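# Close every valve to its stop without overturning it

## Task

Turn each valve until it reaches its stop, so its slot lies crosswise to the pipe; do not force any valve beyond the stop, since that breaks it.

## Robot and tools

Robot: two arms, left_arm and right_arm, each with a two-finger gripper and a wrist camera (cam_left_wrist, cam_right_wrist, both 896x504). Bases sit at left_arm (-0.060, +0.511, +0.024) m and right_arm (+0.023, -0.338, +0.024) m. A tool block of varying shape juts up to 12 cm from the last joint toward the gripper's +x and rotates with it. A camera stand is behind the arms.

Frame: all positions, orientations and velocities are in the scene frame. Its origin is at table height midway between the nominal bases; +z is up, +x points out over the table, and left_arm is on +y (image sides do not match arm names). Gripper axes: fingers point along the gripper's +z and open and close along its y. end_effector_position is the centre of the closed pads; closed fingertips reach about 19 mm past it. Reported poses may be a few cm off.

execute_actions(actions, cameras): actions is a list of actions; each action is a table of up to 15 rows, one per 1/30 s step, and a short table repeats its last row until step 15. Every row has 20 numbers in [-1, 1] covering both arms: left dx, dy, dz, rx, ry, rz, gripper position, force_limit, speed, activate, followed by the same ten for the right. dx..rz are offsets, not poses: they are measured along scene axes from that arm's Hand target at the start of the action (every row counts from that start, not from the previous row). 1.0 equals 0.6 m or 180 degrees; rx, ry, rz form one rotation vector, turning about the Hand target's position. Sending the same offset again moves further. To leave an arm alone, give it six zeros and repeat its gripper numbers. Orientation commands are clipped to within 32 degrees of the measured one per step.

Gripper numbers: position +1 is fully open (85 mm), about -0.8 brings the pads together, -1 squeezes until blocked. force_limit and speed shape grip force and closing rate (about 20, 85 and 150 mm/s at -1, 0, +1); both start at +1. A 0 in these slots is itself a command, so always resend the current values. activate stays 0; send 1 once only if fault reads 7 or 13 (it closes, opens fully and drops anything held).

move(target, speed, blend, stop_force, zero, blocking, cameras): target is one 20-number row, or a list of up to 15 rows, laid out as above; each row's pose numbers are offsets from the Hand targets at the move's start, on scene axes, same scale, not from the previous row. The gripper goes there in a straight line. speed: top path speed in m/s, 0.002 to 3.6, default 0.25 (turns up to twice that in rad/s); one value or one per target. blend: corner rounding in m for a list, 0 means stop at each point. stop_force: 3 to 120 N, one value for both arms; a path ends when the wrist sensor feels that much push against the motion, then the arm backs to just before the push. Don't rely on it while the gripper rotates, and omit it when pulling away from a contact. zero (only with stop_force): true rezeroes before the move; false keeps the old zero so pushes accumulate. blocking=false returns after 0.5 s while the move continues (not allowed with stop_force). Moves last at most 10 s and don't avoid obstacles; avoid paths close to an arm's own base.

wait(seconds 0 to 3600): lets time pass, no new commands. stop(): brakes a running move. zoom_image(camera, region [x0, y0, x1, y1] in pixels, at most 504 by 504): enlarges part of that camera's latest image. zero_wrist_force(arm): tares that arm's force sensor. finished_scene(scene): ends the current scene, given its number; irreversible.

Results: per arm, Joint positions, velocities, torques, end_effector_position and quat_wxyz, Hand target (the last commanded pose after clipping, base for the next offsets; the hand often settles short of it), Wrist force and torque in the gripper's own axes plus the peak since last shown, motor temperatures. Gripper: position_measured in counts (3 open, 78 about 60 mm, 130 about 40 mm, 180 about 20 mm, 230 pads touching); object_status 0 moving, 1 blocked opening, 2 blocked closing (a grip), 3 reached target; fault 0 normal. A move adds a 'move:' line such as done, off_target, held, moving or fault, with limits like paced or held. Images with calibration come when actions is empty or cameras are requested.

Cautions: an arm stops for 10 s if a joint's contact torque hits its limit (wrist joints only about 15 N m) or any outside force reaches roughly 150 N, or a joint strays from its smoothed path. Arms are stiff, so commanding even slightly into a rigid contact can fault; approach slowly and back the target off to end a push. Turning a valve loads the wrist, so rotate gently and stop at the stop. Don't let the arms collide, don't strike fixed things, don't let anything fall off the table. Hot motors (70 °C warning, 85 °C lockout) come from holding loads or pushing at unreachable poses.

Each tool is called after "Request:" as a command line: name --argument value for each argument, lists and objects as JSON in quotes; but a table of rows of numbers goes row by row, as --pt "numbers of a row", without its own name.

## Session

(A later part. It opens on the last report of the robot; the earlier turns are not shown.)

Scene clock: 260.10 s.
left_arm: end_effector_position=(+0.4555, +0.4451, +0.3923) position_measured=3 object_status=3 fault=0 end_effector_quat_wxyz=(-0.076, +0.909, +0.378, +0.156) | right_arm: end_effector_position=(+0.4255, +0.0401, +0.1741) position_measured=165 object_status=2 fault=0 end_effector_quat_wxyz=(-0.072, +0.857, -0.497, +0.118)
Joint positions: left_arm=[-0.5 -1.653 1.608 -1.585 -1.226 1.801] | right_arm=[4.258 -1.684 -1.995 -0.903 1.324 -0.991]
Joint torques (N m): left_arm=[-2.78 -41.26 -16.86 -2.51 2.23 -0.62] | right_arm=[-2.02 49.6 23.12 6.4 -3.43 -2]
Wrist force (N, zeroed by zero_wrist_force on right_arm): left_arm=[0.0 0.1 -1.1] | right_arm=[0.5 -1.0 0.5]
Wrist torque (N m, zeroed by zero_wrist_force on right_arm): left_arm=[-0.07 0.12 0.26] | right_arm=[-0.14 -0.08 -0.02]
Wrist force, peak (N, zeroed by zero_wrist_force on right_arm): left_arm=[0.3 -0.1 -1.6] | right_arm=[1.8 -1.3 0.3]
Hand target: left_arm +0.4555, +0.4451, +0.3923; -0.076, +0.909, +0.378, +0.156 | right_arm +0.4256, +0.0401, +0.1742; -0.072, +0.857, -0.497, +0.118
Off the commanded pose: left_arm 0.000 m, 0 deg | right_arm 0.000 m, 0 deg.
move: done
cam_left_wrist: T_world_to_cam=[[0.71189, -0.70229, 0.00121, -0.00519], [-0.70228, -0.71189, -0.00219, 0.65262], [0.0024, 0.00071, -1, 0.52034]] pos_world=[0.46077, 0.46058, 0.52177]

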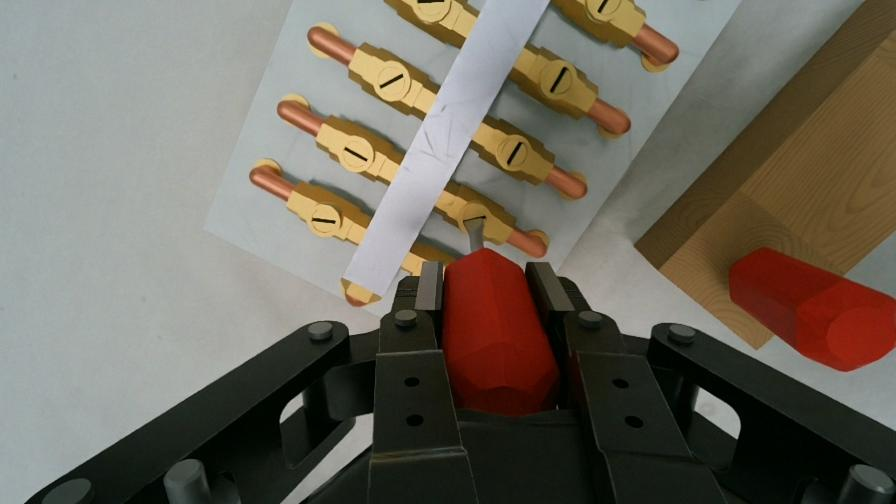

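Request:
move --target '[0,0,0,0,0,0,1,1,1,0,0.0034,0,-0.0120,0,0,0,-0.97,1,-1,0]' --speed 0.01 --stop_force 8 --cameras '["cam_left_wrist"]'

Request:
zoom_image --camera "cam_left_wrist" --region '[448, 200, 502, 242]'

Scene clock: 262.63 s.
left_arm: end_effector_position=(+0.4555, +0.4451, +0.3923) position_measured=3 object_status=3 fault=0 end_effector_quat_wxyz=(-0.076, +0.909, +0.378, +0.156) | right_arm: end_effector_position=(+0.4261, +0.0403, +0.1733) position_measured=165 object_status=2 fault=0 end_effector_quat_wxyz=(-0.073, +0.857, -0.497, +0.118)
Joint positions: left_arm=[-0.5 -1.653 1.608 -1.585 -1.226 1.801] | right_arm=[4.257 -1.685 -1.996 -0.899 1.324 -0.992]
Joint torques (N m): left_arm=[-3.07 -41.01 -16.45 -2.59 2.2 -0.58] | right_arm=[15.05 43.07 34.43 0.75 -1.63 2.12]
Wrist force (N, zeroed by zero_wrist_force on right_arm): left_arm=[0.1 -0.1 -1.3] | right_arm=[5.2 0.7 -10.1]
Wrist torque (N m, zeroed by zero_wrist_force on right_arm): left_arm=[-0.10 0.12 0.26] | right_arm=[-0.22 0.26 -0.01]
Wrist force, peak (N, zeroed by zero_wrist_force on right_arm): left_arm=[0.4 0.2 -1.6] | right_arm=[7.1 6.0 -27.1]
Hand target: left_arm +0.4555, +0.4451, +0.3923; -0.076, +0.909, +0.378, +0.156 | right_arm +0.4261, +0.0403, +0.1733; -0.073, +0.857, -0.497, +0.118 (not the last commanded pose)
Off the commanded pose: left_arm 0.000 m, 0 deg | right_arm 0.007 m, 0 deg.
move: contact (right_arm)
cam_left_wrist: T_world_to_cam=[[0.71189, -0.70229, 0.00121, -0.00519], [-0.70228, -0.71189, -0.00219, 0.65262], [0.0024, 0.00071, -1, 0.52034]] pos_world=[0.46077, 0.46058, 0.52177]

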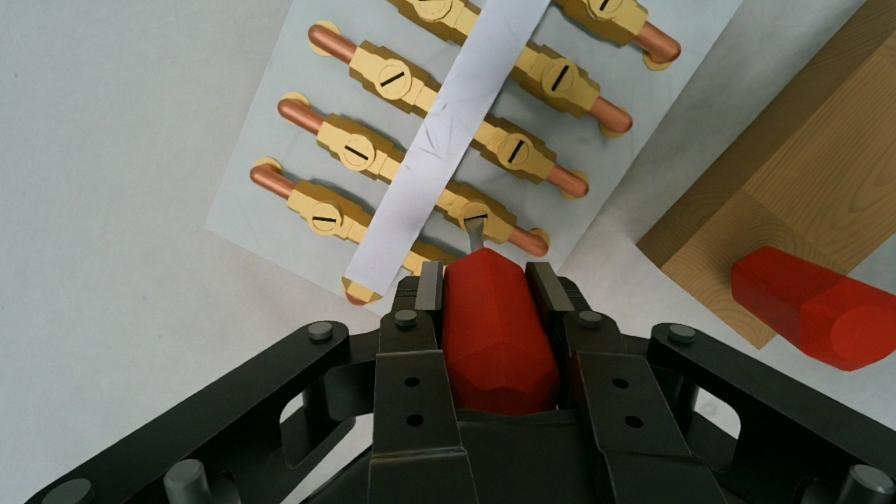

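Scaled by 9.333 from the camera's image (finer frame: 1280x720).

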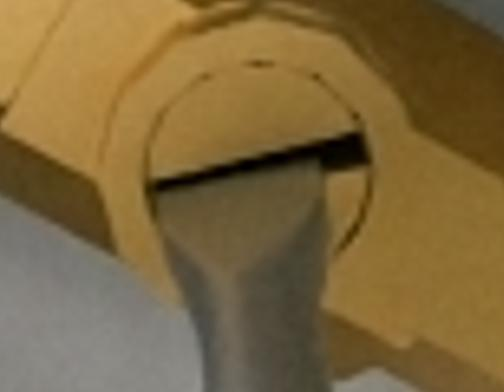

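Request:
move --pt "0 0 0 0 0 0 1 1 1 0 -0.0004 0 0.0014 0 0 0 -0.97 1 -1 0" --pt "0 0 0 0 0 0 1 1 1 0 -0.0004 0 0.0014 -0.0019 -0.0011 -0.0005 -0.97 1 -1 0" --speed 0.03 --cameras '["cam_left_wrist"]'

Request:
zoom_image --camera "cam_left_wrist" --region '[448, 200, 502, 242]'

Scene clock: 264.73 s.
left_arm: end_effector_position=(+0.4555, +0.4451, +0.3923) position_measured=3 object_status=3 fault=0 end_effector_quat_wxyz=(-0.076, +0.909, +0.378, +0.156) | right_arm: end_effector_position=(+0.4258, +0.0403, +0.1743) position_measured=165 object_status=2 fault=0 end_effector_quat_wxyz=(-0.071, +0.856, -0.497, +0.121)
Joint positions: left_arm=[-0.5 -1.653 1.608 -1.585 -1.226 1.801] | right_arm=[4.26 -1.685 -1.993 -0.908 1.318 -0.987]
Joint torques (N m): left_arm=[-2.68 -40.67 -16.95 -2.66 2.09 -0.54] | right_arm=[-5.54 10.57 27.11 6.13 1.6 -1.76]
Wrist force (N, zeroed by zero_wrist_force on right_arm): left_arm=[0.1 -0.2 -1.0] | right_arm=[0.6 -0.5 0.0]
Wrist torque (N m, zeroed by zero_wrist_force on right_arm): left_arm=[-0.11 0.12 0.26] | right_arm=[-0.07 -0.09 -0.02]
Wrist force, peak (N, zeroed by zero_wrist_force on right_arm): left_arm=[-0.1 -0.5 -1.6] | right_arm=[5.2 0.8 -10.4]
Hand target: left_arm +0.4555, +0.4451, +0.3923; -0.076, +0.909, +0.378, +0.156 | right_arm +0.4258, +0.0403, +0.1742; -0.071, +0.856, -0.497, +0.121
Off the commanded pose: left_arm 0.000 m, 0 deg | right_arm 0.000 m, 0 deg.
move: done
cam_left_wrist: T_world_to_cam=[[0.71189, -0.70229, 0.00121, -0.00519], [-0.70228, -0.71189, -0.00219, 0.65262], [0.0024, 0.00071, -1, 0.52034]] pos_world=[0.46077, 0.46058, 0.52177]

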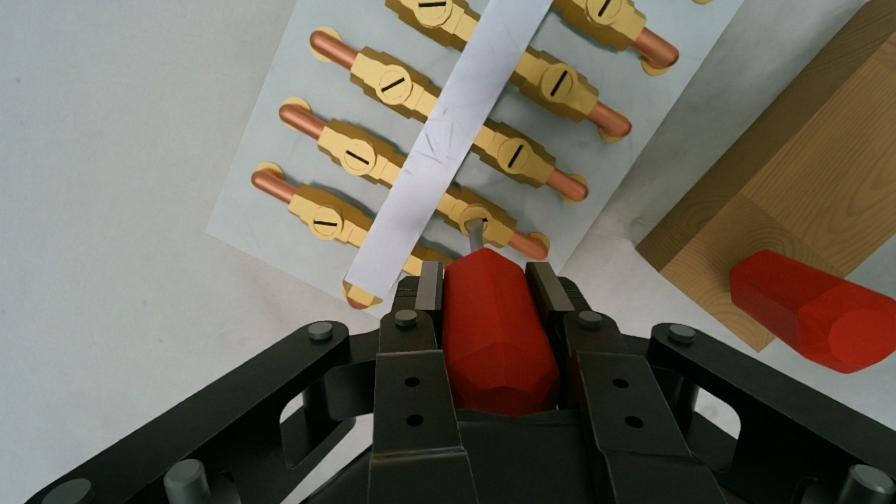

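Scaled by 9.333 from the camera's image (finer frame: 1280x720).

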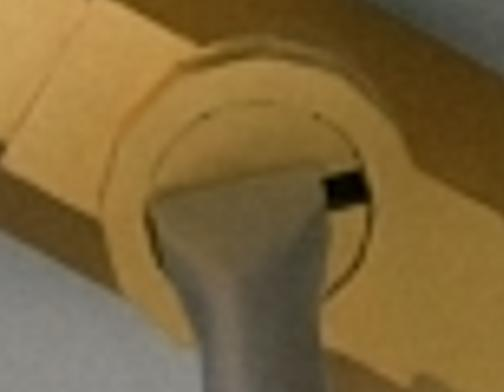

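Request:
move --target '[0,0,0,0,0,0,1,1,1,0,0.0023,0,-0.0080,0,0,0,-0.97,1,-1,0]' --speed 0.01 --stop_force 5

Request:
move --target '[0,0,0,0,0,0,1,1,1,0,-0.0032,0.0058,-0.0009,0,0,0,-0.97,1,-1,0]' --speed 0.005 --stop_force 6 --cameras '["cam_left_wrist"]'

Request:
zoom_image --camera "cam_left_wrist" --region '[448, 200, 502, 242]'

Scene clock: 267.47 s.
left_arm: end_effector_position=(+0.4555, +0.4451, +0.3923) position_measured=3 object_status=3 fault=0 end_effector_quat_wxyz=(-0.076, +0.909, +0.378, +0.156) | right_arm: end_effector_position=(+0.4260, +0.0403, +0.1736) position_measured=165 object_status=2 fault=0 end_effector_quat_wxyz=(-0.071, +0.856, -0.497, +0.121)
Joint positions: left_arm=[-0.5 -1.653 1.608 -1.585 -1.226 1.801] | right_arm=[4.26 -1.686 -1.994 -0.906 1.318 -0.987]
Joint torques (N m): left_arm=[-3.16 -41.2 -17.08 -2.68 2.08 -0.54] | right_arm=[15.82 48.28 36 0.59 -1.76 2.03]
Wrist force (N, zeroed by zero_wrist_force on right_arm): left_arm=[0.2 0.2 -1.3] | right_arm=[1.7 -1.1 -3.1]
Wrist torque (N m, zeroed by zero_wrist_force on right_arm): left_arm=[-0.04 0.11 0.27] | right_arm=[-0.07 0.01 -0.02]
Wrist force, peak (N, zeroed by zero_wrist_force on right_arm): left_arm=[0.2 0.2 -1.6] | right_arm=[4.1 4.1 -16.1]
Hand target: left_arm +0.4555, +0.4451, +0.3923; -0.076, +0.909, +0.378, +0.156 | right_arm +0.4260, +0.0403, +0.1736; -0.071, +0.856, -0.497, +0.121 (not the last commanded pose)
Off the commanded pose: left_arm 0.000 m, 0 deg | right_arm 0.004 m, 0 deg.
move: contact (right_arm)

Scene clock: 269.60 s.
left_arm: end_effector_position=(+0.4555, +0.4451, +0.3923) position_measured=3 object_status=3 fault=0 end_effector_quat_wxyz=(-0.076, +0.909, +0.378, +0.156) | right_arm: end_effector_position=(+0.4243, +0.0432, +0.1732) position_measured=165 object_status=2 fault=0 end_effector_quat_wxyz=(-0.071, +0.856, -0.497, +0.121)
Joint positions: left_arm=[-0.5 -1.653 1.608 -1.585 -1.226 1.801] | right_arm=[4.266 -1.689 -1.991 -0.907 1.317 -0.982]
Joint torques (N m): left_arm=[-3.16 -41.34 -17.27 -2.66 2.1 -0.56] | right_arm=[-10.73 44.96 7.03 8.08 1.54 -1.94]
Wrist force (N, zeroed by zero_wrist_force on right_arm): left_arm=[-0.2 0.0 -1.4] | right_arm=[7.1 5.5 -9.6]
Wrist torque (N m, zeroed by zero_wrist_force on right_arm): left_arm=[-0.08 0.17 0.26] | right_arm=[-0.62 0.47 -0.03]
Wrist force, peak (N, zeroed by zero_wrist_force on right_arm): left_arm=[0.3 0.1 -1.7] | right_arm=[7.6 6.2 -12.2]
Hand target: left_arm +0.4555, +0.4451, +0.3923; -0.076, +0.909, +0.378, +0.156 | right_arm +0.4243, +0.0432, +0.1732; -0.071, +0.856, -0.497, +0.121 (not the last commanded pose)
Off the commanded pose: left_arm 0.000 m, 0 deg | right_arm 0.001 m, 0 deg.
move: contact (right_arm)
cam_left_wrist: T_world_to_cam=[[0.71189, -0.70229, 0.00121, -0.00519], [-0.70228, -0.71189, -0.00219, 0.65262], [0.0024, 0.00071, -1, 0.52034]] pos_world=[0.46077, 0.46058, 0.52177]

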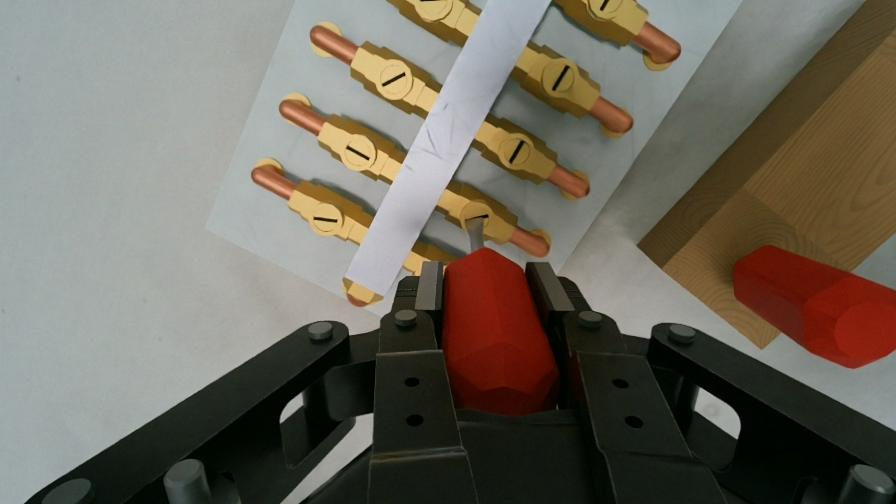

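Scaled by 9.333 from the camera's image (finer frame: 1280x720).

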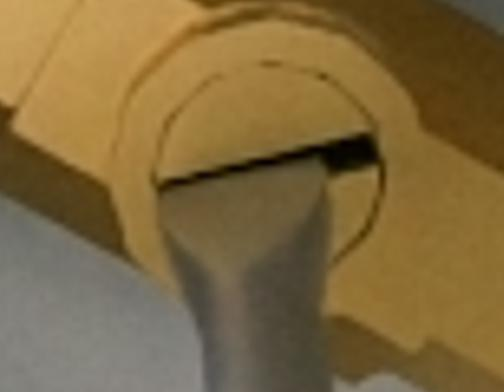

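Request:
move --target '[0,0,0,0,0,0,1,1,1,0,0.0028,0,-0.0090,0,0,0,-0.97,1,-1,0]' --speed 0.01 --stop_force 12 --cameras '["cam_left_wrist"]'

Request:
zoom_image --camera "cam_left_wrist" --region '[448, 200, 502, 242]'

Scene clock: 271.93 s.
left_arm: end_effector_position=(+0.4555, +0.4451, +0.3923) position_measured=3 object_status=3 fault=0 end_effector_quat_wxyz=(-0.076, +0.909, +0.378, +0.156) | right_arm: end_effector_position=(+0.4251, +0.0432, +0.1708) position_measured=165 object_status=2 fault=0 end_effector_quat_wxyz=(-0.071, +0.856, -0.497, +0.121)
Joint positions: left_arm=[-0.5 -1.653 1.608 -1.585 -1.226 1.801] | right_arm=[4.264 -1.693 -1.994 -0.9 1.318 -0.983]
Joint torques (N m): left_arm=[-3.27 -40.86 -16.83 -2.67 2.15 -0.44] | right_arm=[15.28 42.63 35.84 1.52 -0.24 2.18]
Wrist force (N, zeroed by zero_wrist_force on right_arm): left_arm=[0.2 0.0 -1.6] | right_arm=[7.2 4.4 -13.5]
Wrist torque (N m, zeroed by zero_wrist_force on right_arm): left_arm=[-0.07 0.11 0.27] | right_arm=[-0.54 0.39 -0.16]
Wrist force, peak (N, zeroed by zero_wrist_force on right_arm): left_arm=[0.0 -0.5 -1.7] | right_arm=[8.9 9.8 -28.2]
Hand target: left_arm +0.4555, +0.4451, +0.3923; -0.076, +0.909, +0.378, +0.156 | right_arm +0.4251, +0.0432, +0.1708; -0.071, +0.856, -0.497, +0.121 (not the last commanded pose)
Off the commanded pose: left_arm 0.000 m, 0 deg | right_arm 0.003 m, 0 deg.
move: contact (right_arm)
cam_left_wrist: T_world_to_cam=[[0.71189, -0.70229, 0.00121, -0.00519], [-0.70228, -0.71189, -0.00219, 0.65262], [0.0024, 0.00071, -1, 0.52034]] pos_world=[0.46077, 0.46058, 0.52177]

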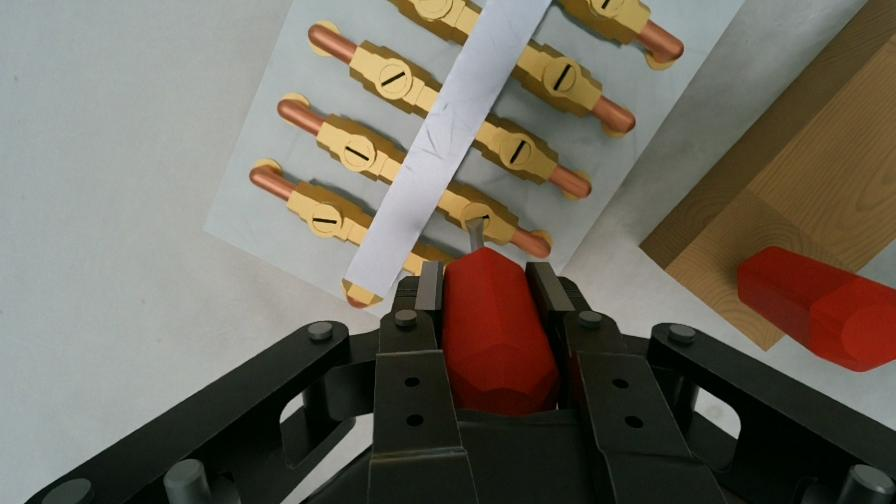

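Scaled by 9.333 from the camera's image (finer frame: 1280x720).

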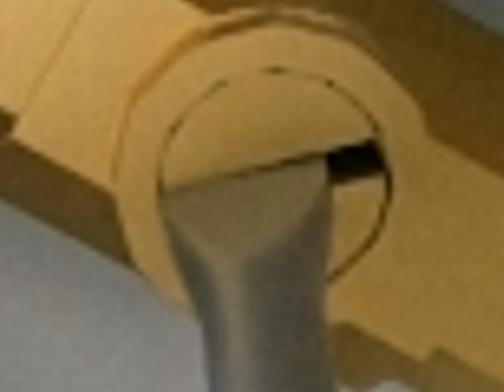

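Request:
move --pt "0 0 0 0 0 0 1 1 1 0 -0.0018 -0.0012 -0.0005 0.0019 0.0011 0.0005 -0.97 1 -1 0" --pt "0 0 0 0 0 0 1 1 1 0 -0.0026 -0.0023 -0.0005 -0.0714 -0.0004 0.2569 -0.97 1 -1 0" --speed 0.25

Request:
move --target '[0,0,0,0,0,0,1,1,1,0,0,0,0,-0.0046,-0.0001,0.016,-0.97,1,-1,0]' --speed 0.05 --cameras '["cam_left_wrist"]'

Request:
zoom_image --camera "cam_left_wrist" --region '[434, 190, 514, 260]'

Scene clock: 275.27 s.
left_arm: end_effector_position=(+0.4555, +0.4451, +0.3923) position_measured=3 object_status=3 fault=0 end_effector_quat_wxyz=(-0.076, +0.909, +0.378, +0.156) | right_arm: end_effector_position=(+0.4235, +0.0419, +0.1706) position_measured=165 object_status=2 fault=0 end_effector_quat_wxyz=(-0.020, +0.985, -0.105, +0.138)
Joint positions: left_arm=[-0.5 -1.653 1.608 -1.585 -1.226 1.801] | right_arm=[4.262 -1.687 -2.003 -0.89 1.325 -1.824]
Joint torques (N m): left_arm=[-3.55 -41.06 -17.13 -2.69 2.05 -0.39] | right_arm=[-10.54 40.43 9.1 9.1 1.17 -2.06]
Wrist force (N, zeroed by zero_wrist_force on right_arm): left_arm=[0.2 0.0 -1.5] | right_arm=[-1.6 10.8 -12.8]
Wrist torque (N m, zeroed by zero_wrist_force on right_arm): left_arm=[-0.09 0.10 0.26] | right_arm=[-0.84 -0.28 0.35]
Wrist force, peak (N, zeroed by zero_wrist_force on right_arm): left_arm=[0.1 0.0 -1.7] | right_arm=[-1.8 11.4 -14.0]
Hand target: left_arm +0.4555, +0.4451, +0.3923; -0.076, +0.909, +0.378, +0.156 | right_arm +0.4235, +0.0419, +0.1705; -0.020, +0.985, -0.105, +0.138
Off the commanded pose: left_arm 0.000 m, 0 deg | right_arm 0.000 m, 0 deg.
move: done

Scene clock: 276.10 s.
left_arm: end_effector_position=(+0.4555, +0.4451, +0.3923) position_measured=3 object_status=3 fault=0 end_effector_quat_wxyz=(-0.076, +0.909, +0.378, +0.156) | right_arm: end_effector_position=(+0.4235, +0.0418, +0.1705) position_measured=165 object_status=2 fault=0 end_effector_quat_wxyz=(-0.016, +0.987, -0.079, +0.138) end_effector_velocity=(+0.000, +0.000, +0.000) end_effector_angular_velocity=(+0.001, +0.000, -0.005)
Joint positions: left_arm=[-0.5 -1.653 1.608 -1.585 -1.226 1.801] | right_arm=[4.262 -1.687 -2.003 -0.89 1.325 -1.877]
Joint velocities: left_arm=[within noise] | right_arm=[0 -0.001 0.001 0 0 0.005]
Joint torques (N m): left_arm=[-3.79 -40.89 -17.05 -2.84 2.08 -0.42] | right_arm=[-10.71 22.22 37.77 2.06 2.17 1.87]
Wrist force (N, zeroed by zero_wrist_force on right_arm): left_arm=[-0.1 0.0 -1.2] | right_arm=[-2.4 11.8 -15.7]
Wrist torque (N m, zeroed by zero_wrist_force on right_arm): left_arm=[-0.09 0.14 0.26] | right_arm=[-0.95 -0.40 0.52]
Wrist force, peak (N, zeroed by zero_wrist_force on right_arm): left_arm=[0.2 0.1 -1.5] | right_arm=[-2.8 12.7 -15.8]
Hand target: left_arm +0.4555, +0.4451, +0.3923; -0.076, +0.909, +0.378, +0.156 | right_arm +0.4235, +0.0419, +0.1705; -0.016, +0.987, -0.079, +0.138
Off the commanded pose: left_arm 0.000 m, 0 deg | right_arm 0.000 m, 0 deg.
move: done
cam_left_wrist: T_world_to_cam=[[0.71189, -0.70229, 0.00121, -0.00519], [-0.70228, -0.71189, -0.00219, 0.65262], [0.0024, 0.00071, -1, 0.52034]] pos_world=[0.46077, 0.46058, 0.52177]

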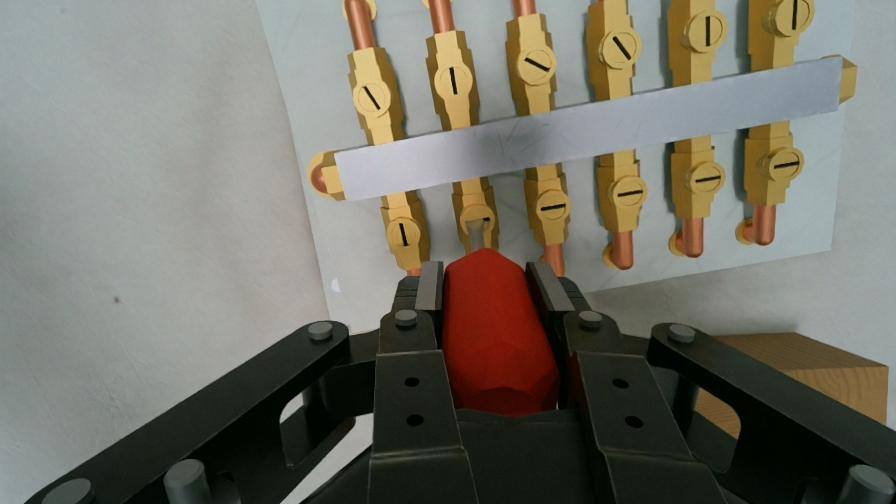

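Scaled by 6.300 from the camera's image (finer frame: 1280x720).

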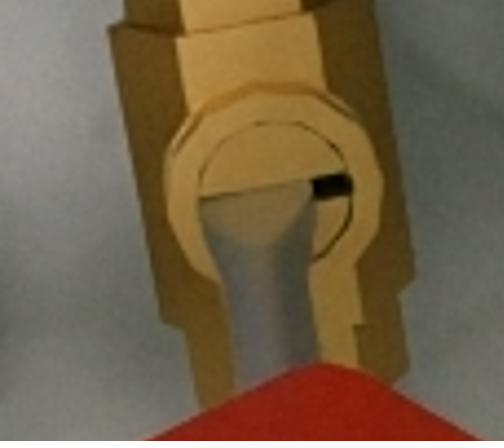

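Request:
move --target '[0,0,0,0,0,0,1,1,1,0,0,0,0,-0.0038,-0.0001,0.0134,-0.97,1,-1,0]' --speed 0.05

Scene clock: 277.23 s.
left_arm: end_effector_position=(+0.4555, +0.4451, +0.3923) position_measured=3 object_status=3 fault=0 end_effector_quat_wxyz=(-0.076, +0.909, +0.378, +0.156) | right_arm: end_effector_position=(+0.4235, +0.0419, +0.1706) position_measured=165 object_status=2 fault=0 end_effector_quat_wxyz=(-0.013, +0.989, -0.057, +0.138) end_effector_velocity=(+0.000, +0.000, +0.000) end_effector_angular_velocity=(+0.001, -0.001, -0.005)
Joint positions: left_arm=[-0.5 -1.653 1.608 -1.585 -1.226 1.801] | right_arm=[4.262 -1.687 -2.003 -0.89 1.325 -1.921]
Joint velocities: left_arm=[within noise] | right_arm=[0 0 0 0 -0.001 0.005]
Joint torques (N m): left_arm=[-3.43 -40.68 -16.99 -2.78 2.05 -0.33] | right_arm=[-8.71 7.88 35.61 3.95 1.89 1.14]
Wrist force (N, zeroed by zero_wrist_force on right_arm): left_arm=[0.4 0.1 -1.1] | right_arm=[-0.3 9.6 -11.0]
Wrist torque (N m, zeroed by zero_wrist_force on right_arm): left_arm=[-0.07 0.07 0.26] | right_arm=[-0.77 -0.35 2.01]
Wrist force, peak (N, zeroed by zero_wrist_force on right_arm): left_arm=[-0.2 -0.1 -1.5] | right_arm=[-2.5 11.7 -16.1]
Hand target: left_arm +0.4555, +0.4451, +0.3923; -0.076, +0.909, +0.378, +0.156 | right_arm +0.4235, +0.0419, +0.1705; -0.013, +0.989, -0.058, +0.138
Off the commanded pose: left_arm 0.000 m, 0 deg | right_arm 0.000 m, 0 deg.
move: done

Request:
move --pt "0 0 0 0 0 0 1 1 1 0 0 0 0 0.0038 0.0001 -0.0134 -0.97 1 -1 0" --pt "0 0 0 0 0 0 1 1 1 0 -0.0055 0 0.0192 0.0038 0.0001 -0.0134 -0.97 1 -1 0" --pt "0 0 0 0 0 0 1 1 1 0 0.0062 0.0525 0.015 0.1406 0.0028 -0.4914 -0.97 1 -1 0" --pt "0 0 0 0 0 0 1 1 1 0 -0.0037 0.06 0.011 0.1406 0.0028 -0.4914 -0.97 1 -1 0" --speed 0.25 --cameras '["cam_left_wrist"]'

Request:
zoom_image --camera "cam_left_wrist" --region '[448, 200, 502, 242]'

Scene clock: 283.83 s.
left_arm: end_effector_position=(+0.4555, +0.4451, +0.3923) position_measured=3 object_status=3 fault=0 end_effector_quat_wxyz=(-0.076, +0.909, +0.378, +0.156) | right_arm: end_effector_position=(+0.4212, +0.0779, +0.1770) position_measured=165 object_status=2 fault=0 end_effector_quat_wxyz=(+0.109, -0.645, +0.751, -0.090)
Joint positions: left_arm=[-0.5 -1.653 1.608 -1.585 -1.226 1.801] | right_arm=[4.3 -1.737 -1.922 -0.932 1.314 -0.276]
Joint torques (N m): left_arm=[-4.39 -40.92 -17.4 -2.75 1.95 -0.26] | right_arm=[-10.71 28.69 22.83 4.65 -1.35 -2.05]
Wrist force (N, zeroed by zero_wrist_force on right_arm): left_arm=[0.2 -0.2 -1.4] | right_arm=[1.3 -0.5 0.0]
Wrist torque (N m, zeroed by zero_wrist_force on right_arm): left_arm=[-0.10 0.10 0.27] | right_arm=[-0.05 -0.15 -0.04]
Wrist force, peak (N, zeroed by zero_wrist_force on right_arm): left_arm=[0.2 0.1 -1.7] | right_arm=[3.9 -3.4 19.8]
Hand target: left_arm +0.4555, +0.4451, +0.3923; -0.076, +0.909, +0.378, +0.156 | right_arm +0.4213, +0.0779, +0.1771; +0.109, -0.645, +0.751, -0.090
Off the commanded pose: left_arm 0.000 m, 0 deg | right_arm 0.000 m, 0 deg.
move: done
cam_left_wrist: T_world_to_cam=[[0.71189, -0.70229, 0.00121, -0.00519], [-0.70228, -0.71189, -0.00219, 0.65262], [0.0024, 0.00071, -1, 0.52034]] pos_world=[0.46077, 0.46058, 0.52177]

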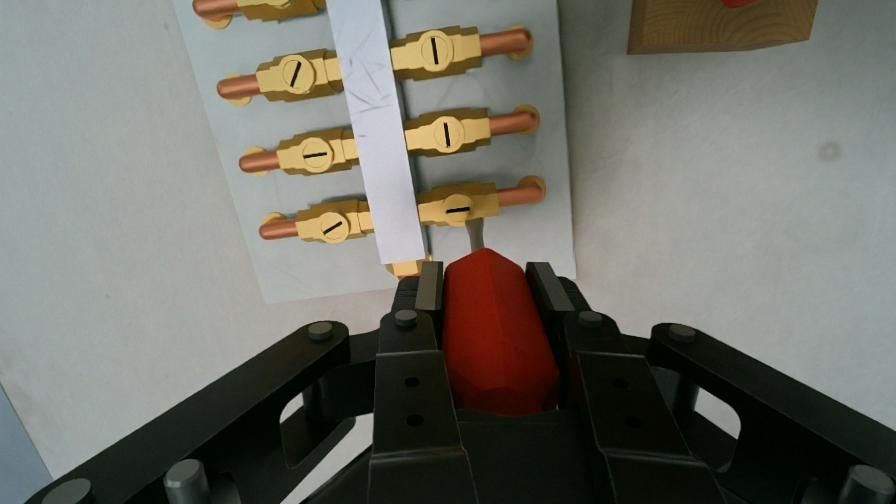

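Scaled by 9.333 from the camera's image (finer frame: 1280x720).

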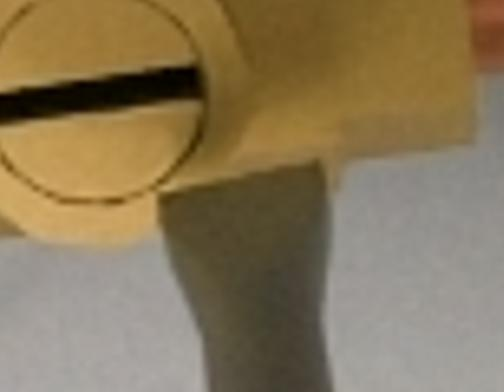

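Request:
move --pt "0 0 0 0 0 0 1 1 1 0 0.0193 -0.019 0.0032 0.0076 0.0002 -0.0267 -0.97 1 -1 0" --pt "0 0 0 0 0 0 1 1 1 0 0.011 -0.011 0.0032 0.0076 0.0002 -0.0267 -0.97 1 -1 0" --speed 0.08 --cameras '["cam_left_wrist"]'

Request:
zoom_image --camera "cam_left_wrist" --region '[448, 200, 502, 242]'

Scene clock: 286.20 s.
left_arm: end_effector_position=(+0.4555, +0.4451, +0.3923) position_measured=3 object_status=3 fault=0 end_effector_quat_wxyz=(-0.076, +0.909, +0.378, +0.156) | right_arm: end_effector_position=(+0.4278, +0.0712, +0.1791) position_measured=165 object_status=2 fault=0 end_effector_quat_wxyz=(+0.112, -0.612, +0.779, -0.085)
Joint positions: left_arm=[-0.5 -1.653 1.608 -1.585 -1.226 1.801] | right_arm=[4.282 -1.733 -1.922 -0.932 1.317 -0.206]
Joint torques (N m): left_arm=[-4.7 -41.38 -17.62 -2.88 2.04 -0.07] | right_arm=[-10.86 13.08 37.66 5.22 -2.22 -1.91]
Wrist force (N, zeroed by zero_wrist_force on right_arm): left_arm=[0.3 -0.2 -0.9] | right_arm=[1.2 -0.5 -0.2]
Wrist torque (N m, zeroed by zero_wrist_force on right_arm): left_arm=[-0.12 0.08 0.27] | right_arm=[-0.09 -0.15 -0.04]
Wrist force, peak (N, zeroed by zero_wrist_force on right_arm): left_arm=[0.0 0.0 -1.6] | right_arm=[1.5 -0.7 -0.2]
Hand target: left_arm +0.4555, +0.4451, +0.3923; -0.076, +0.909, +0.378, +0.156 | right_arm +0.4279, +0.0713, +0.1791; +0.112, -0.612, +0.779, -0.085
Off the commanded pose: left_arm 0.000 m, 0 deg | right_arm 0.000 m, 0 deg.
move: done
cam_left_wrist: T_world_to_cam=[[0.71189, -0.70229, 0.00121, -0.00519], [-0.70228, -0.71189, -0.00219, 0.65262], [0.0024, 0.00071, -1, 0.52034]] pos_world=[0.46077, 0.46058, 0.52177]

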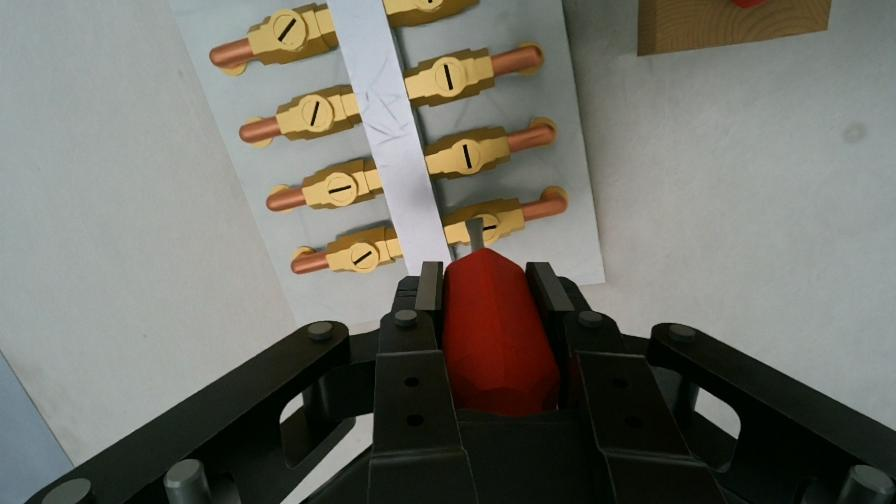

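Scaled by 9.333 from the camera's image (finer frame: 1280x720).

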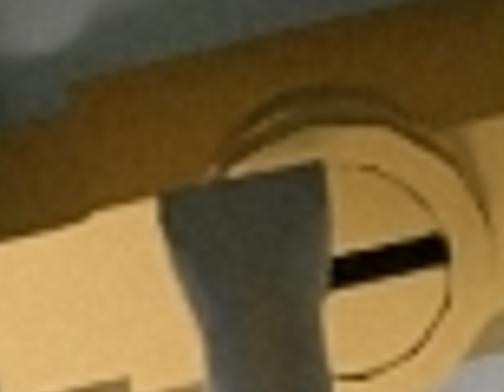

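Request:
wait --seconds 1 --cameras '["cam_left_wrist"]'

Request:
zoom_image --camera "cam_left_wrist" --region '[448, 200, 502, 242]'

Scene clock: 288.27 s.
left_arm: end_effector_position=(+0.4555, +0.4451, +0.3923) position_measured=3 object_status=3 fault=0 end_effector_quat_wxyz=(-0.076, +0.909, +0.378, +0.156) | right_arm: end_effector_position=(+0.4279, +0.0713, +0.1791) position_measured=165 object_status=2 fault=0 end_effector_quat_wxyz=(+0.112, -0.612, +0.779, -0.085)
Joint positions: left_arm=[-0.5 -1.653 1.608 -1.585 -1.226 1.801] | right_arm=[4.282 -1.733 -1.922 -0.932 1.317 -0.206]
Joint torques (N m): left_arm=[-4.13 -40.84 -17.73 -2.8 1.95 -0.15] | right_arm=[-11.56 12.04 37.57 6.23 1.32 -0.07]
Wrist force (N, zeroed by zero_wrist_force on right_arm): left_arm=[0.3 -0.3 -1.7] | right_arm=[1.3 0.0 0.0]
Wrist torque (N m, zeroed by zero_wrist_force on right_arm): left_arm=[-0.12 0.08 0.26] | right_arm=[-0.01 -0.18 -0.04]
Wrist force, peak (N, zeroed by zero_wrist_force on right_arm): left_arm=[0.3 -0.3 -1.7] | right_arm=[1.4 -0.4 -0.2]
Hand target: left_arm +0.4555, +0.4451, +0.3923; -0.076, +0.909, +0.378, +0.156 | right_arm +0.4279, +0.0713, +0.1791; +0.112, -0.612, +0.779, -0.085
Tool commands: left_gripper/position=+1.0 left_gripper/force_limit=+1.0 left_gripper/speed=+1.0 left_gripper/activate=+0.0 right_gripper/position=-0.97 right_gripper/force_limit=+1.0 right_gripper/speed=-1.0 right_gripper/activate=+0.0
Off the commanded pose: left_arm 0.000 m, 0 deg | right_arm 0.000 m, 0 deg.
wait: 1.00 s; at rest from the start
cam_left_wrist: T_world_to_cam=[[0.71189, -0.70229, 0.00121, -0.00519], [-0.70228, -0.71189, -0.00219, 0.65262], [0.0024, 0.00071, -1, 0.52034]] pos_world=[0.46077, 0.46058, 0.52177]

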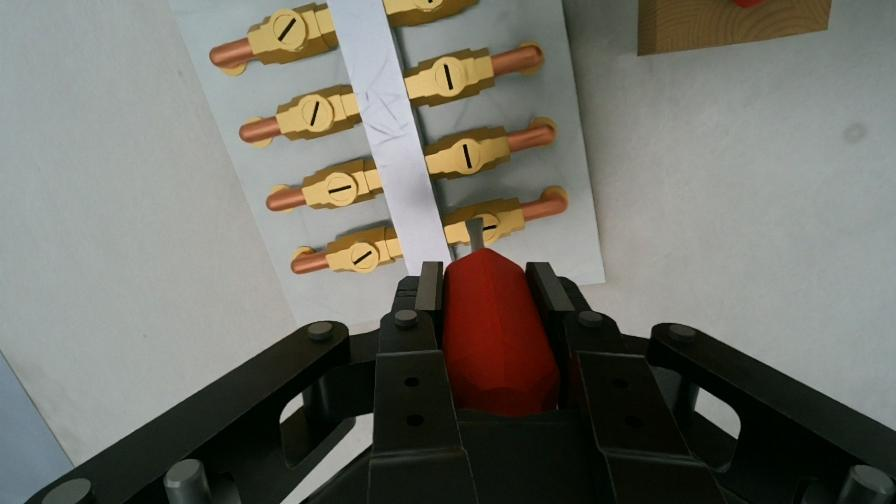

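Scaled by 9.333 from the camera's image (finer frame: 1280x720).

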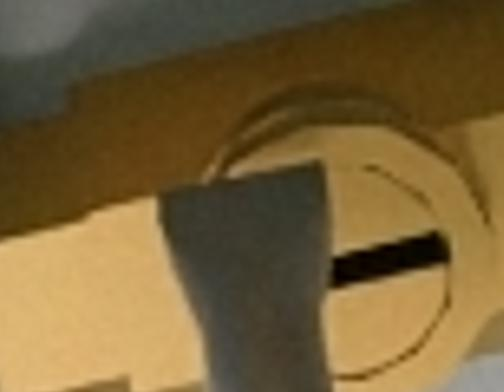

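Request:
move --target '[0,0,0,0,0,0,1,1,1,0,-0.0063,0.0097,-0.0018,0,0,0,-0.97,1,-1,0]' --speed 0.06

Request:
wait --seconds 0.3 --cameras '["cam_left_wrist"]'

Request:
zoom_image --camera "cam_left_wrist" --region '[448, 200, 502, 242]'

Scene clock: 290.17 s.
left_arm: end_effector_position=(+0.4555, +0.4451, +0.3923) position_measured=3 object_status=3 fault=0 end_effector_quat_wxyz=(-0.076, +0.909, +0.378, +0.156) | right_arm: end_effector_position=(+0.4241, +0.0773, +0.1779) position_measured=165 object_status=2 fault=0 end_effector_quat_wxyz=(+0.112, -0.612, +0.779, -0.085)
Joint positions: left_arm=[-0.5 -1.653 1.608 -1.585 -1.226 1.801] | right_arm=[4.294 -1.739 -1.917 -0.934 1.315 -0.194]
Joint torques (N m): left_arm=[-4.5 -41.23 -17.9 -2.86 2.01 -0.04] | right_arm=[-11.13 52.66 9.27 1.24 -2.67 -2.05]
Wrist force (N, zeroed by zero_wrist_force on right_arm): left_arm=[0.3 0.1 -1.4] | right_arm=[1.2 -0.2 0.0]
Wrist torque (N m, zeroed by zero_wrist_force on right_arm): left_arm=[-0.05 0.08 0.26] | right_arm=[-0.04 -0.15 -0.04]
Wrist force, peak (N, zeroed by zero_wrist_force on right_arm): left_arm=[0.2 0.2 -1.7] | right_arm=[2.7 -1.8 0.1]
Hand target: left_arm +0.4555, +0.4451, +0.3923; -0.076, +0.909, +0.378, +0.156 | right_arm +0.4241, +0.0771, +0.1780; +0.112, -0.612, +0.779, -0.085
Off the commanded pose: left_arm 0.000 m, 0 deg | right_arm 0.000 m, 0 deg.
move: done

Scene clock: 290.47 s.
left_arm: end_effector_position=(+0.4555, +0.4451, +0.3923) position_measured=3 object_status=3 fault=0 end_effector_quat_wxyz=(-0.076, +0.909, +0.378, +0.156) | right_arm: end_effector_position=(+0.4241, +0.0771, +0.1780) position_measured=165 object_status=2 fault=0 end_effector_quat_wxyz=(+0.112, -0.612, +0.779, -0.085)
Joint positions: left_arm=[-0.5 -1.653 1.608 -1.585 -1.226 1.801] | right_arm=[4.294 -1.739 -1.917 -0.934 1.315 -0.194]
Joint torques (N m): left_arm=[-4.03 -41.34 -17.55 -2.9 1.99 -0.13] | right_arm=[-11.63 53.71 6.86 2.28 -2.02 -2.08]
Wrist force (N, zeroed by zero_wrist_force on right_arm): left_arm=[0.0 0.2 -1.1] | right_arm=[1.3 -0.2 -0.1]
Wrist torque (N m, zeroed by zero_wrist_force on right_arm): left_arm=[-0.05 0.14 0.27] | right_arm=[-0.04 -0.17 -0.04]
Wrist force, peak (N, zeroed by zero_wrist_force on right_arm): left_arm=[-0.1 -0.2 -1.4] | right_arm=[1.3 -0.4 -0.2]
Hand target: left_arm +0.4555, +0.4451, +0.3923; -0.076, +0.909, +0.378, +0.156 | right_arm +0.4241, +0.0771, +0.1780; +0.112, -0.612, +0.779, -0.085
Tool commands: left_gripper/position=+1.0 left_gripper/force_limit=+1.0 left_gripper/speed=+1.0 left_gripper/activate=+0.0 right_gripper/position=-0.97 right_gripper/force_limit=+1.0 right_gripper/speed=-1.0 right_gripper/activate=+0.0
Off the commanded pose: left_arm 0.000 m, 0 deg | right_arm 0.000 m, 0 deg.
wait: 0.30 s; at rest by 0.17 s
cam_left_wrist: T_world_to_cam=[[0.71189, -0.70229, 0.00121, -0.00519], [-0.70228, -0.71189, -0.00219, 0.65262], [0.0024, 0.00071, -1, 0.52034]] pos_world=[0.46077, 0.46058, 0.52177]

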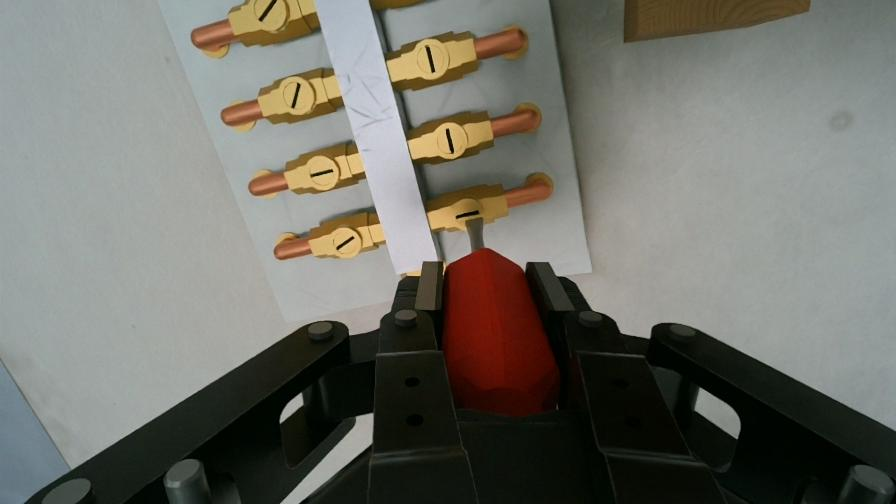

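Scaled by 9.333 from the camera's image (finer frame: 1280x720).

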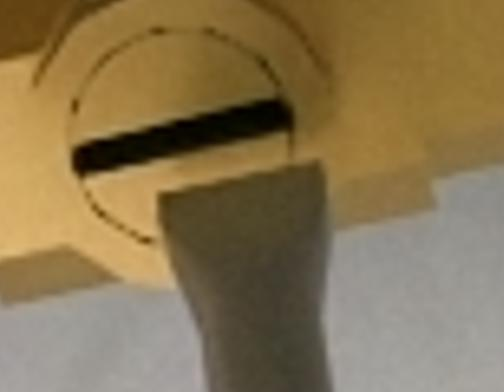

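Request:
move --target '[0,0,0,0,0,0,1,1,1,0,0.0042,-0.0042,0.0012,0,0,0,-0.97,1,-1,0]' --speed 0.008

Request:
wait --seconds 0.2 --cameras '["cam_left_wrist"]'

Request:
zoom_image --camera "cam_left_wrist" --region '[448, 200, 502, 242]'

Scene clock: 292.63 s.
left_arm: end_effector_position=(+0.4555, +0.4451, +0.3923) position_measured=3 object_status=3 fault=0 end_effector_quat_wxyz=(-0.076, +0.909, +0.378, +0.156) | right_arm: end_effector_position=(+0.4267, +0.0745, +0.1787) position_measured=165 object_status=2 fault=0 end_effector_quat_wxyz=(+0.112, -0.612, +0.779, -0.085)
Joint positions: left_arm=[-0.5 -1.653 1.608 -1.585 -1.226 1.801] | right_arm=[4.287 -1.737 -1.917 -0.934 1.316 -0.201]
Joint torques (N m): left_arm=[-4.95 -41.14 -17.06 -2.9 1.97 -0.15] | right_arm=[-3.64 51.16 7.02 6.13 1.86 -0.9]
Wrist force (N, zeroed by zero_wrist_force on right_arm): left_arm=[-0.3 0.3 -1.0] | right_arm=[1.0 -0.4 0.0]
Wrist torque (N m, zeroed by zero_wrist_force on right_arm): left_arm=[-0.04 0.17 0.27] | right_arm=[-0.07 -0.12 -0.04]
Wrist force, peak (N, zeroed by zero_wrist_force on right_arm): left_arm=[0.2 0.0 -1.6] | right_arm=[1.4 -0.8 0.1]
Hand target: left_arm +0.4555, +0.4451, +0.3923; -0.076, +0.909, +0.378, +0.156 | right_arm +0.4266, +0.0746, +0.1787; +0.112, -0.612, +0.779, -0.085
Off the commanded pose: left_arm 0.000 m, 0 deg | right_arm 0.000 m, 0 deg.
move: done

Scene clock: 292.83 s.
left_arm: end_effector_position=(+0.4555, +0.4451, +0.3923) position_measured=3 object_status=3 fault=0 end_effector_quat_wxyz=(-0.076, +0.909, +0.378, +0.156) | right_arm: end_effector_position=(+0.4267, +0.0745, +0.1787) position_measured=165 object_status=2 fault=0 end_effector_quat_wxyz=(+0.112, -0.612, +0.779, -0.085)
Joint positions: left_arm=[-0.5 -1.653 1.608 -1.585 -1.226 1.801] | right_arm=[4.287 -1.737 -1.917 -0.934 1.316 -0.201]
Joint torques (N m): left_arm=[-4.94 -41.28 -17.97 -2.83 1.84 -0.01] | right_arm=[2.68 48.5 7.49 5.93 1.55 1.57]
Wrist force (N, zeroed by zero_wrist_force on right_arm): left_arm=[-0.1 0.0 -1.0] | right_arm=[1.0 -0.5 0.0]
Wrist torque (N m, zeroed by zero_wrist_force on right_arm): left_arm=[-0.09 0.16 0.27] | right_arm=[-0.08 -0.12 -0.04]
Wrist force, peak (N, zeroed by zero_wrist_force on right_arm): left_arm=[0.0 -0.1 -1.5] | right_arm=[1.3 -0.2 0.4]
Hand target: left_arm +0.4555, +0.4451, +0.3923; -0.076, +0.909, +0.378, +0.156 | right_arm +0.4266, +0.0746, +0.1787; +0.112, -0.612, +0.779, -0.085
Tool commands: left_gripper/position=+1.0 left_gripper/force_limit=+1.0 left_gripper/speed=+1.0 left_gripper/activate=+0.0 right_gripper/position=-0.97 right_gripper/force_limit=+1.0 right_gripper/speed=-1.0 right_gripper/activate=+0.0
Off the commanded pose: left_arm 0.000 m, 0 deg | right_arm 0.000 m, 0 deg.
wait: 0.20 s; at rest by 0.17 s
cam_left_wrist: T_world_to_cam=[[0.71189, -0.70229, 0.00121, -0.00519], [-0.70228, -0.71189, -0.00219, 0.65262], [0.0024, 0.00071, -1, 0.52034]] pos_world=[0.46077, 0.46058, 0.52177]

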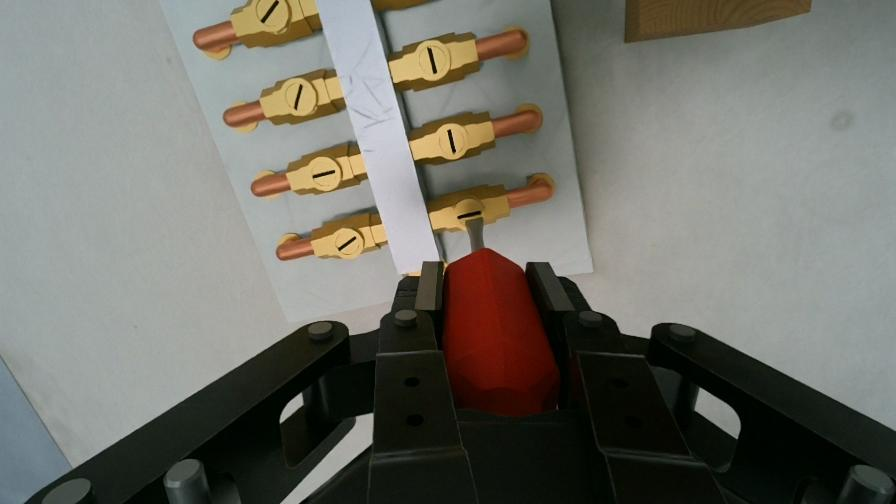

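Scaled by 9.333 from the camera's image (finer frame: 1280x720).

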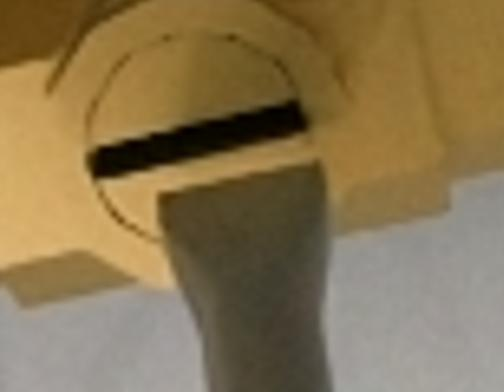

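Request:
move --target '[0,0,0,0,0,0,1,1,1,0,0.0035,-0.0035,0.001,0,0,0,-0.97,1,-1,0]' --speed 0.008 --cameras '["cam_left_wrist"]'

Request:
zoom_image --camera "cam_left_wrist" --region '[448, 200, 502, 242]'

Scene clock: 294.17 s.
left_arm: end_effector_position=(+0.4555, +0.4451, +0.3923) position_measured=3 object_status=3 fault=0 end_effector_quat_wxyz=(-0.076, +0.909, +0.378, +0.156) | right_arm: end_effector_position=(+0.4288, +0.0724, +0.1793) position_measured=165 object_status=2 fault=0 end_effector_quat_wxyz=(+0.112, -0.612, +0.779, -0.085)
Joint positions: left_arm=[-0.5 -1.653 1.608 -1.585 -1.226 1.801] | right_arm=[4.282 -1.736 -1.918 -0.933 1.317 -0.207]
Joint torques (N m): left_arm=[-5.09 -40.96 -18.02 -2.88 1.98 0] | right_arm=[-4.92 51.82 7.59 6.08 1.74 -0.77]
Wrist force (N, zeroed by zero_wrist_force on right_arm): left_arm=[0.2 0.2 -1.0] | right_arm=[1.3 -0.4 -0.3]
Wrist torque (N m, zeroed by zero_wrist_force on right_arm): left_arm=[-0.05 0.09 0.26] | right_arm=[-0.07 -0.16 -0.04]
Wrist force, peak (N, zeroed by zero_wrist_force on right_arm): left_arm=[-0.1 0.0 -1.7] | right_arm=[1.5 -0.5 0.0]
Hand target: left_arm +0.4555, +0.4451, +0.3923; -0.076, +0.909, +0.378, +0.156 | right_arm +0.4287, +0.0725, +0.1793; +0.112, -0.612, +0.779, -0.085
Off the commanded pose: left_arm 0.000 m, 0 deg | right_arm 0.000 m, 0 deg.
move: done
cam_left_wrist: T_world_to_cam=[[0.71189, -0.70229, 0.00121, -0.00519], [-0.70228, -0.71189, -0.00219, 0.65262], [0.0024, 0.00071, -1, 0.52034]] pos_world=[0.46077, 0.46058, 0.52177]

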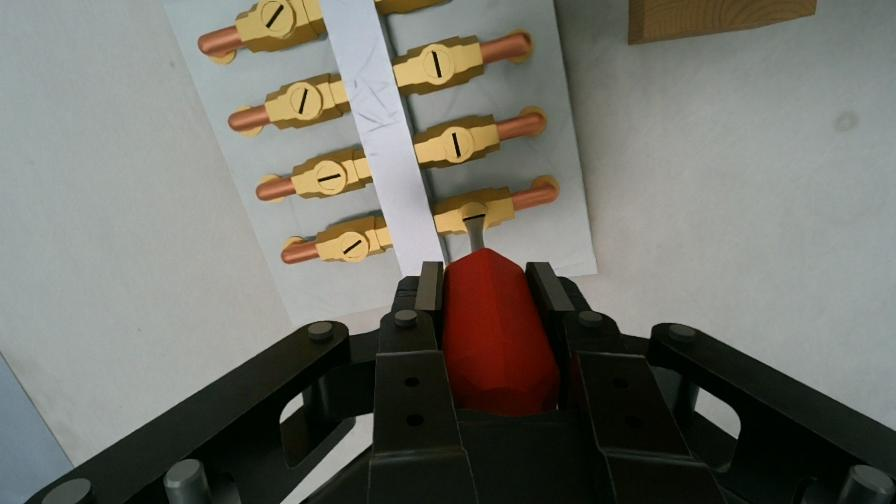

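Scaled by 9.333 from the camera's image (finer frame: 1280x720).

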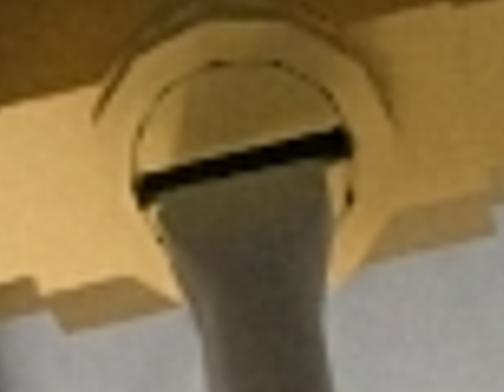

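Request:
move --target '[0,0,0,0,0,0,1,1,1,0,0,-0.0005,0,0,0,0,-0.97,1,-1,0]' --speed 0.008

Request:
move --target '[0,0,0,0,0,0,1,1,1,0,0.0050,0,-0.0176,0,0,0,-0.97,1,-1,0]' --speed 0.01 --stop_force 7 --cameras '["cam_left_wrist"]'

Request:
zoom_image --camera "cam_left_wrist" --region '[448, 200, 502, 242]'

Scene clock: 295.70 s.
left_arm: end_effector_position=(+0.4555, +0.4451, +0.3923) position_measured=3 object_status=3 fault=0 end_effector_quat_wxyz=(-0.076, +0.909, +0.378, +0.156) | right_arm: end_effector_position=(+0.4287, +0.0722, +0.1793) position_measured=165 object_status=2 fault=0 end_effector_quat_wxyz=(+0.112, -0.612, +0.779, -0.085)
Joint positions: left_arm=[-0.5 -1.653 1.608 -1.585 -1.226 1.801] | right_arm=[4.282 -1.736 -1.918 -0.933 1.317 -0.207]
Joint torques (N m): left_arm=[-4.61 -41.59 -17.91 -2.82 1.9 -0.02] | right_arm=[-13.01 52.54 14.25 6.04 1.11 -1.97]
Wrist force (N, zeroed by zero_wrist_force on right_arm): left_arm=[0.6 -0.2 -1.3] | right_arm=[1.1 -0.4 -0.3]
Wrist torque (N m, zeroed by zero_wrist_force on right_arm): left_arm=[-0.11 0.05 0.27] | right_arm=[-0.08 -0.12 -0.03]
Wrist force, peak (N, zeroed by zero_wrist_force on right_arm): left_arm=[0.0 -0.2 -1.6] | right_arm=[1.3 -0.7 -0.2]
Hand target: left_arm +0.4555, +0.4451, +0.3923; -0.076, +0.909, +0.378, +0.156 | right_arm +0.4287, +0.0722, +0.1793; +0.112, -0.612, +0.779, -0.085
Off the commanded pose: left_arm 0.000 m, 0 deg | right_arm 0.000 m, 0 deg.
move: done

Scene clock: 297.60 s.
left_arm: end_effector_position=(+0.4555, +0.4451, +0.3923) position_measured=3 object_status=3 fault=0 end_effector_quat_wxyz=(-0.076, +0.909, +0.378, +0.156) | right_arm: end_effector_position=(+0.4303, +0.0722, +0.1738) position_measured=165 object_status=2 fault=0 end_effector_quat_wxyz=(+0.112, -0.612, +0.779, -0.085)
Joint positions: left_arm=[-0.5 -1.653 1.608 -1.585 -1.226 1.801] | right_arm=[4.279 -1.745 -1.924 -0.918 1.317 -0.21]
Joint torques (N m): left_arm=[-5.08 -41.11 -17.48 -2.92 1.89 -0.01] | right_arm=[15.82 48.05 32.98 0.1 -1.96 2.12]
Wrist force (N, zeroed by zero_wrist_force on right_arm): left_arm=[-0.4 0.1 -1.1] | right_arm=[1.2 0.3 -8.3]
Wrist torque (N m, zeroed by zero_wrist_force on right_arm): left_arm=[-0.07 0.19 0.26] | right_arm=[-0.08 -0.10 0.05]
Wrist force, peak (N, zeroed by zero_wrist_force on right_arm): left_arm=[0.5 0.1 -1.6] | right_arm=[4.3 2.0 -18.5]
Hand target: left_arm +0.4555, +0.4451, +0.3923; -0.076, +0.909, +0.378, +0.156 | right_arm +0.4303, +0.0722, +0.1738; +0.112, -0.612, +0.779, -0.085 (not the last commanded pose)
Off the commanded pose: left_arm 0.000 m, 0 deg | right_arm 0.005 m, 0 deg.
move: contact (right_arm)
cam_left_wrist: T_world_to_cam=[[0.71189, -0.70229, 0.00121, -0.00519], [-0.70228, -0.71189, -0.00219, 0.65262], [0.0024, 0.00071, -1, 0.52034]] pos_world=[0.46077, 0.46058, 0.52177]

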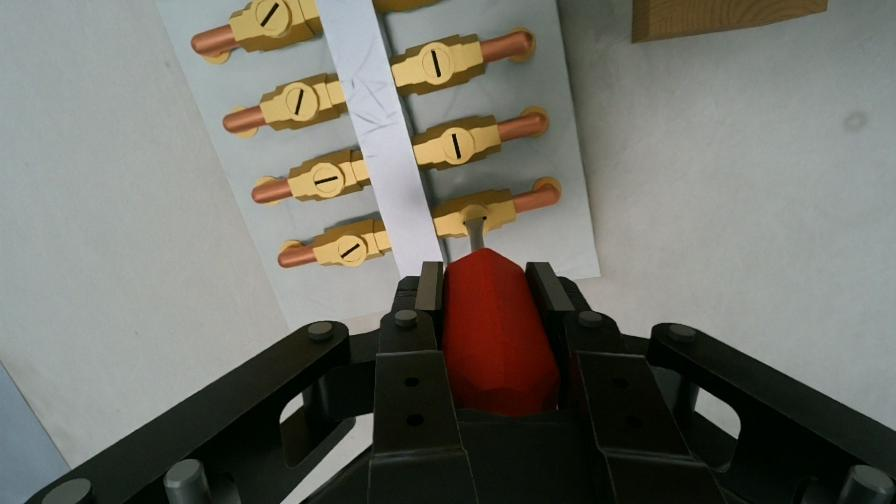

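Scaled by 9.333 from the camera's image (finer frame: 1280x720).

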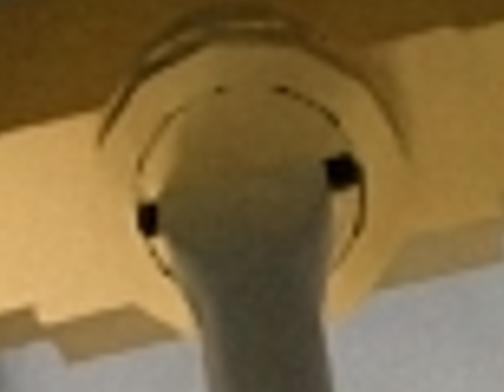

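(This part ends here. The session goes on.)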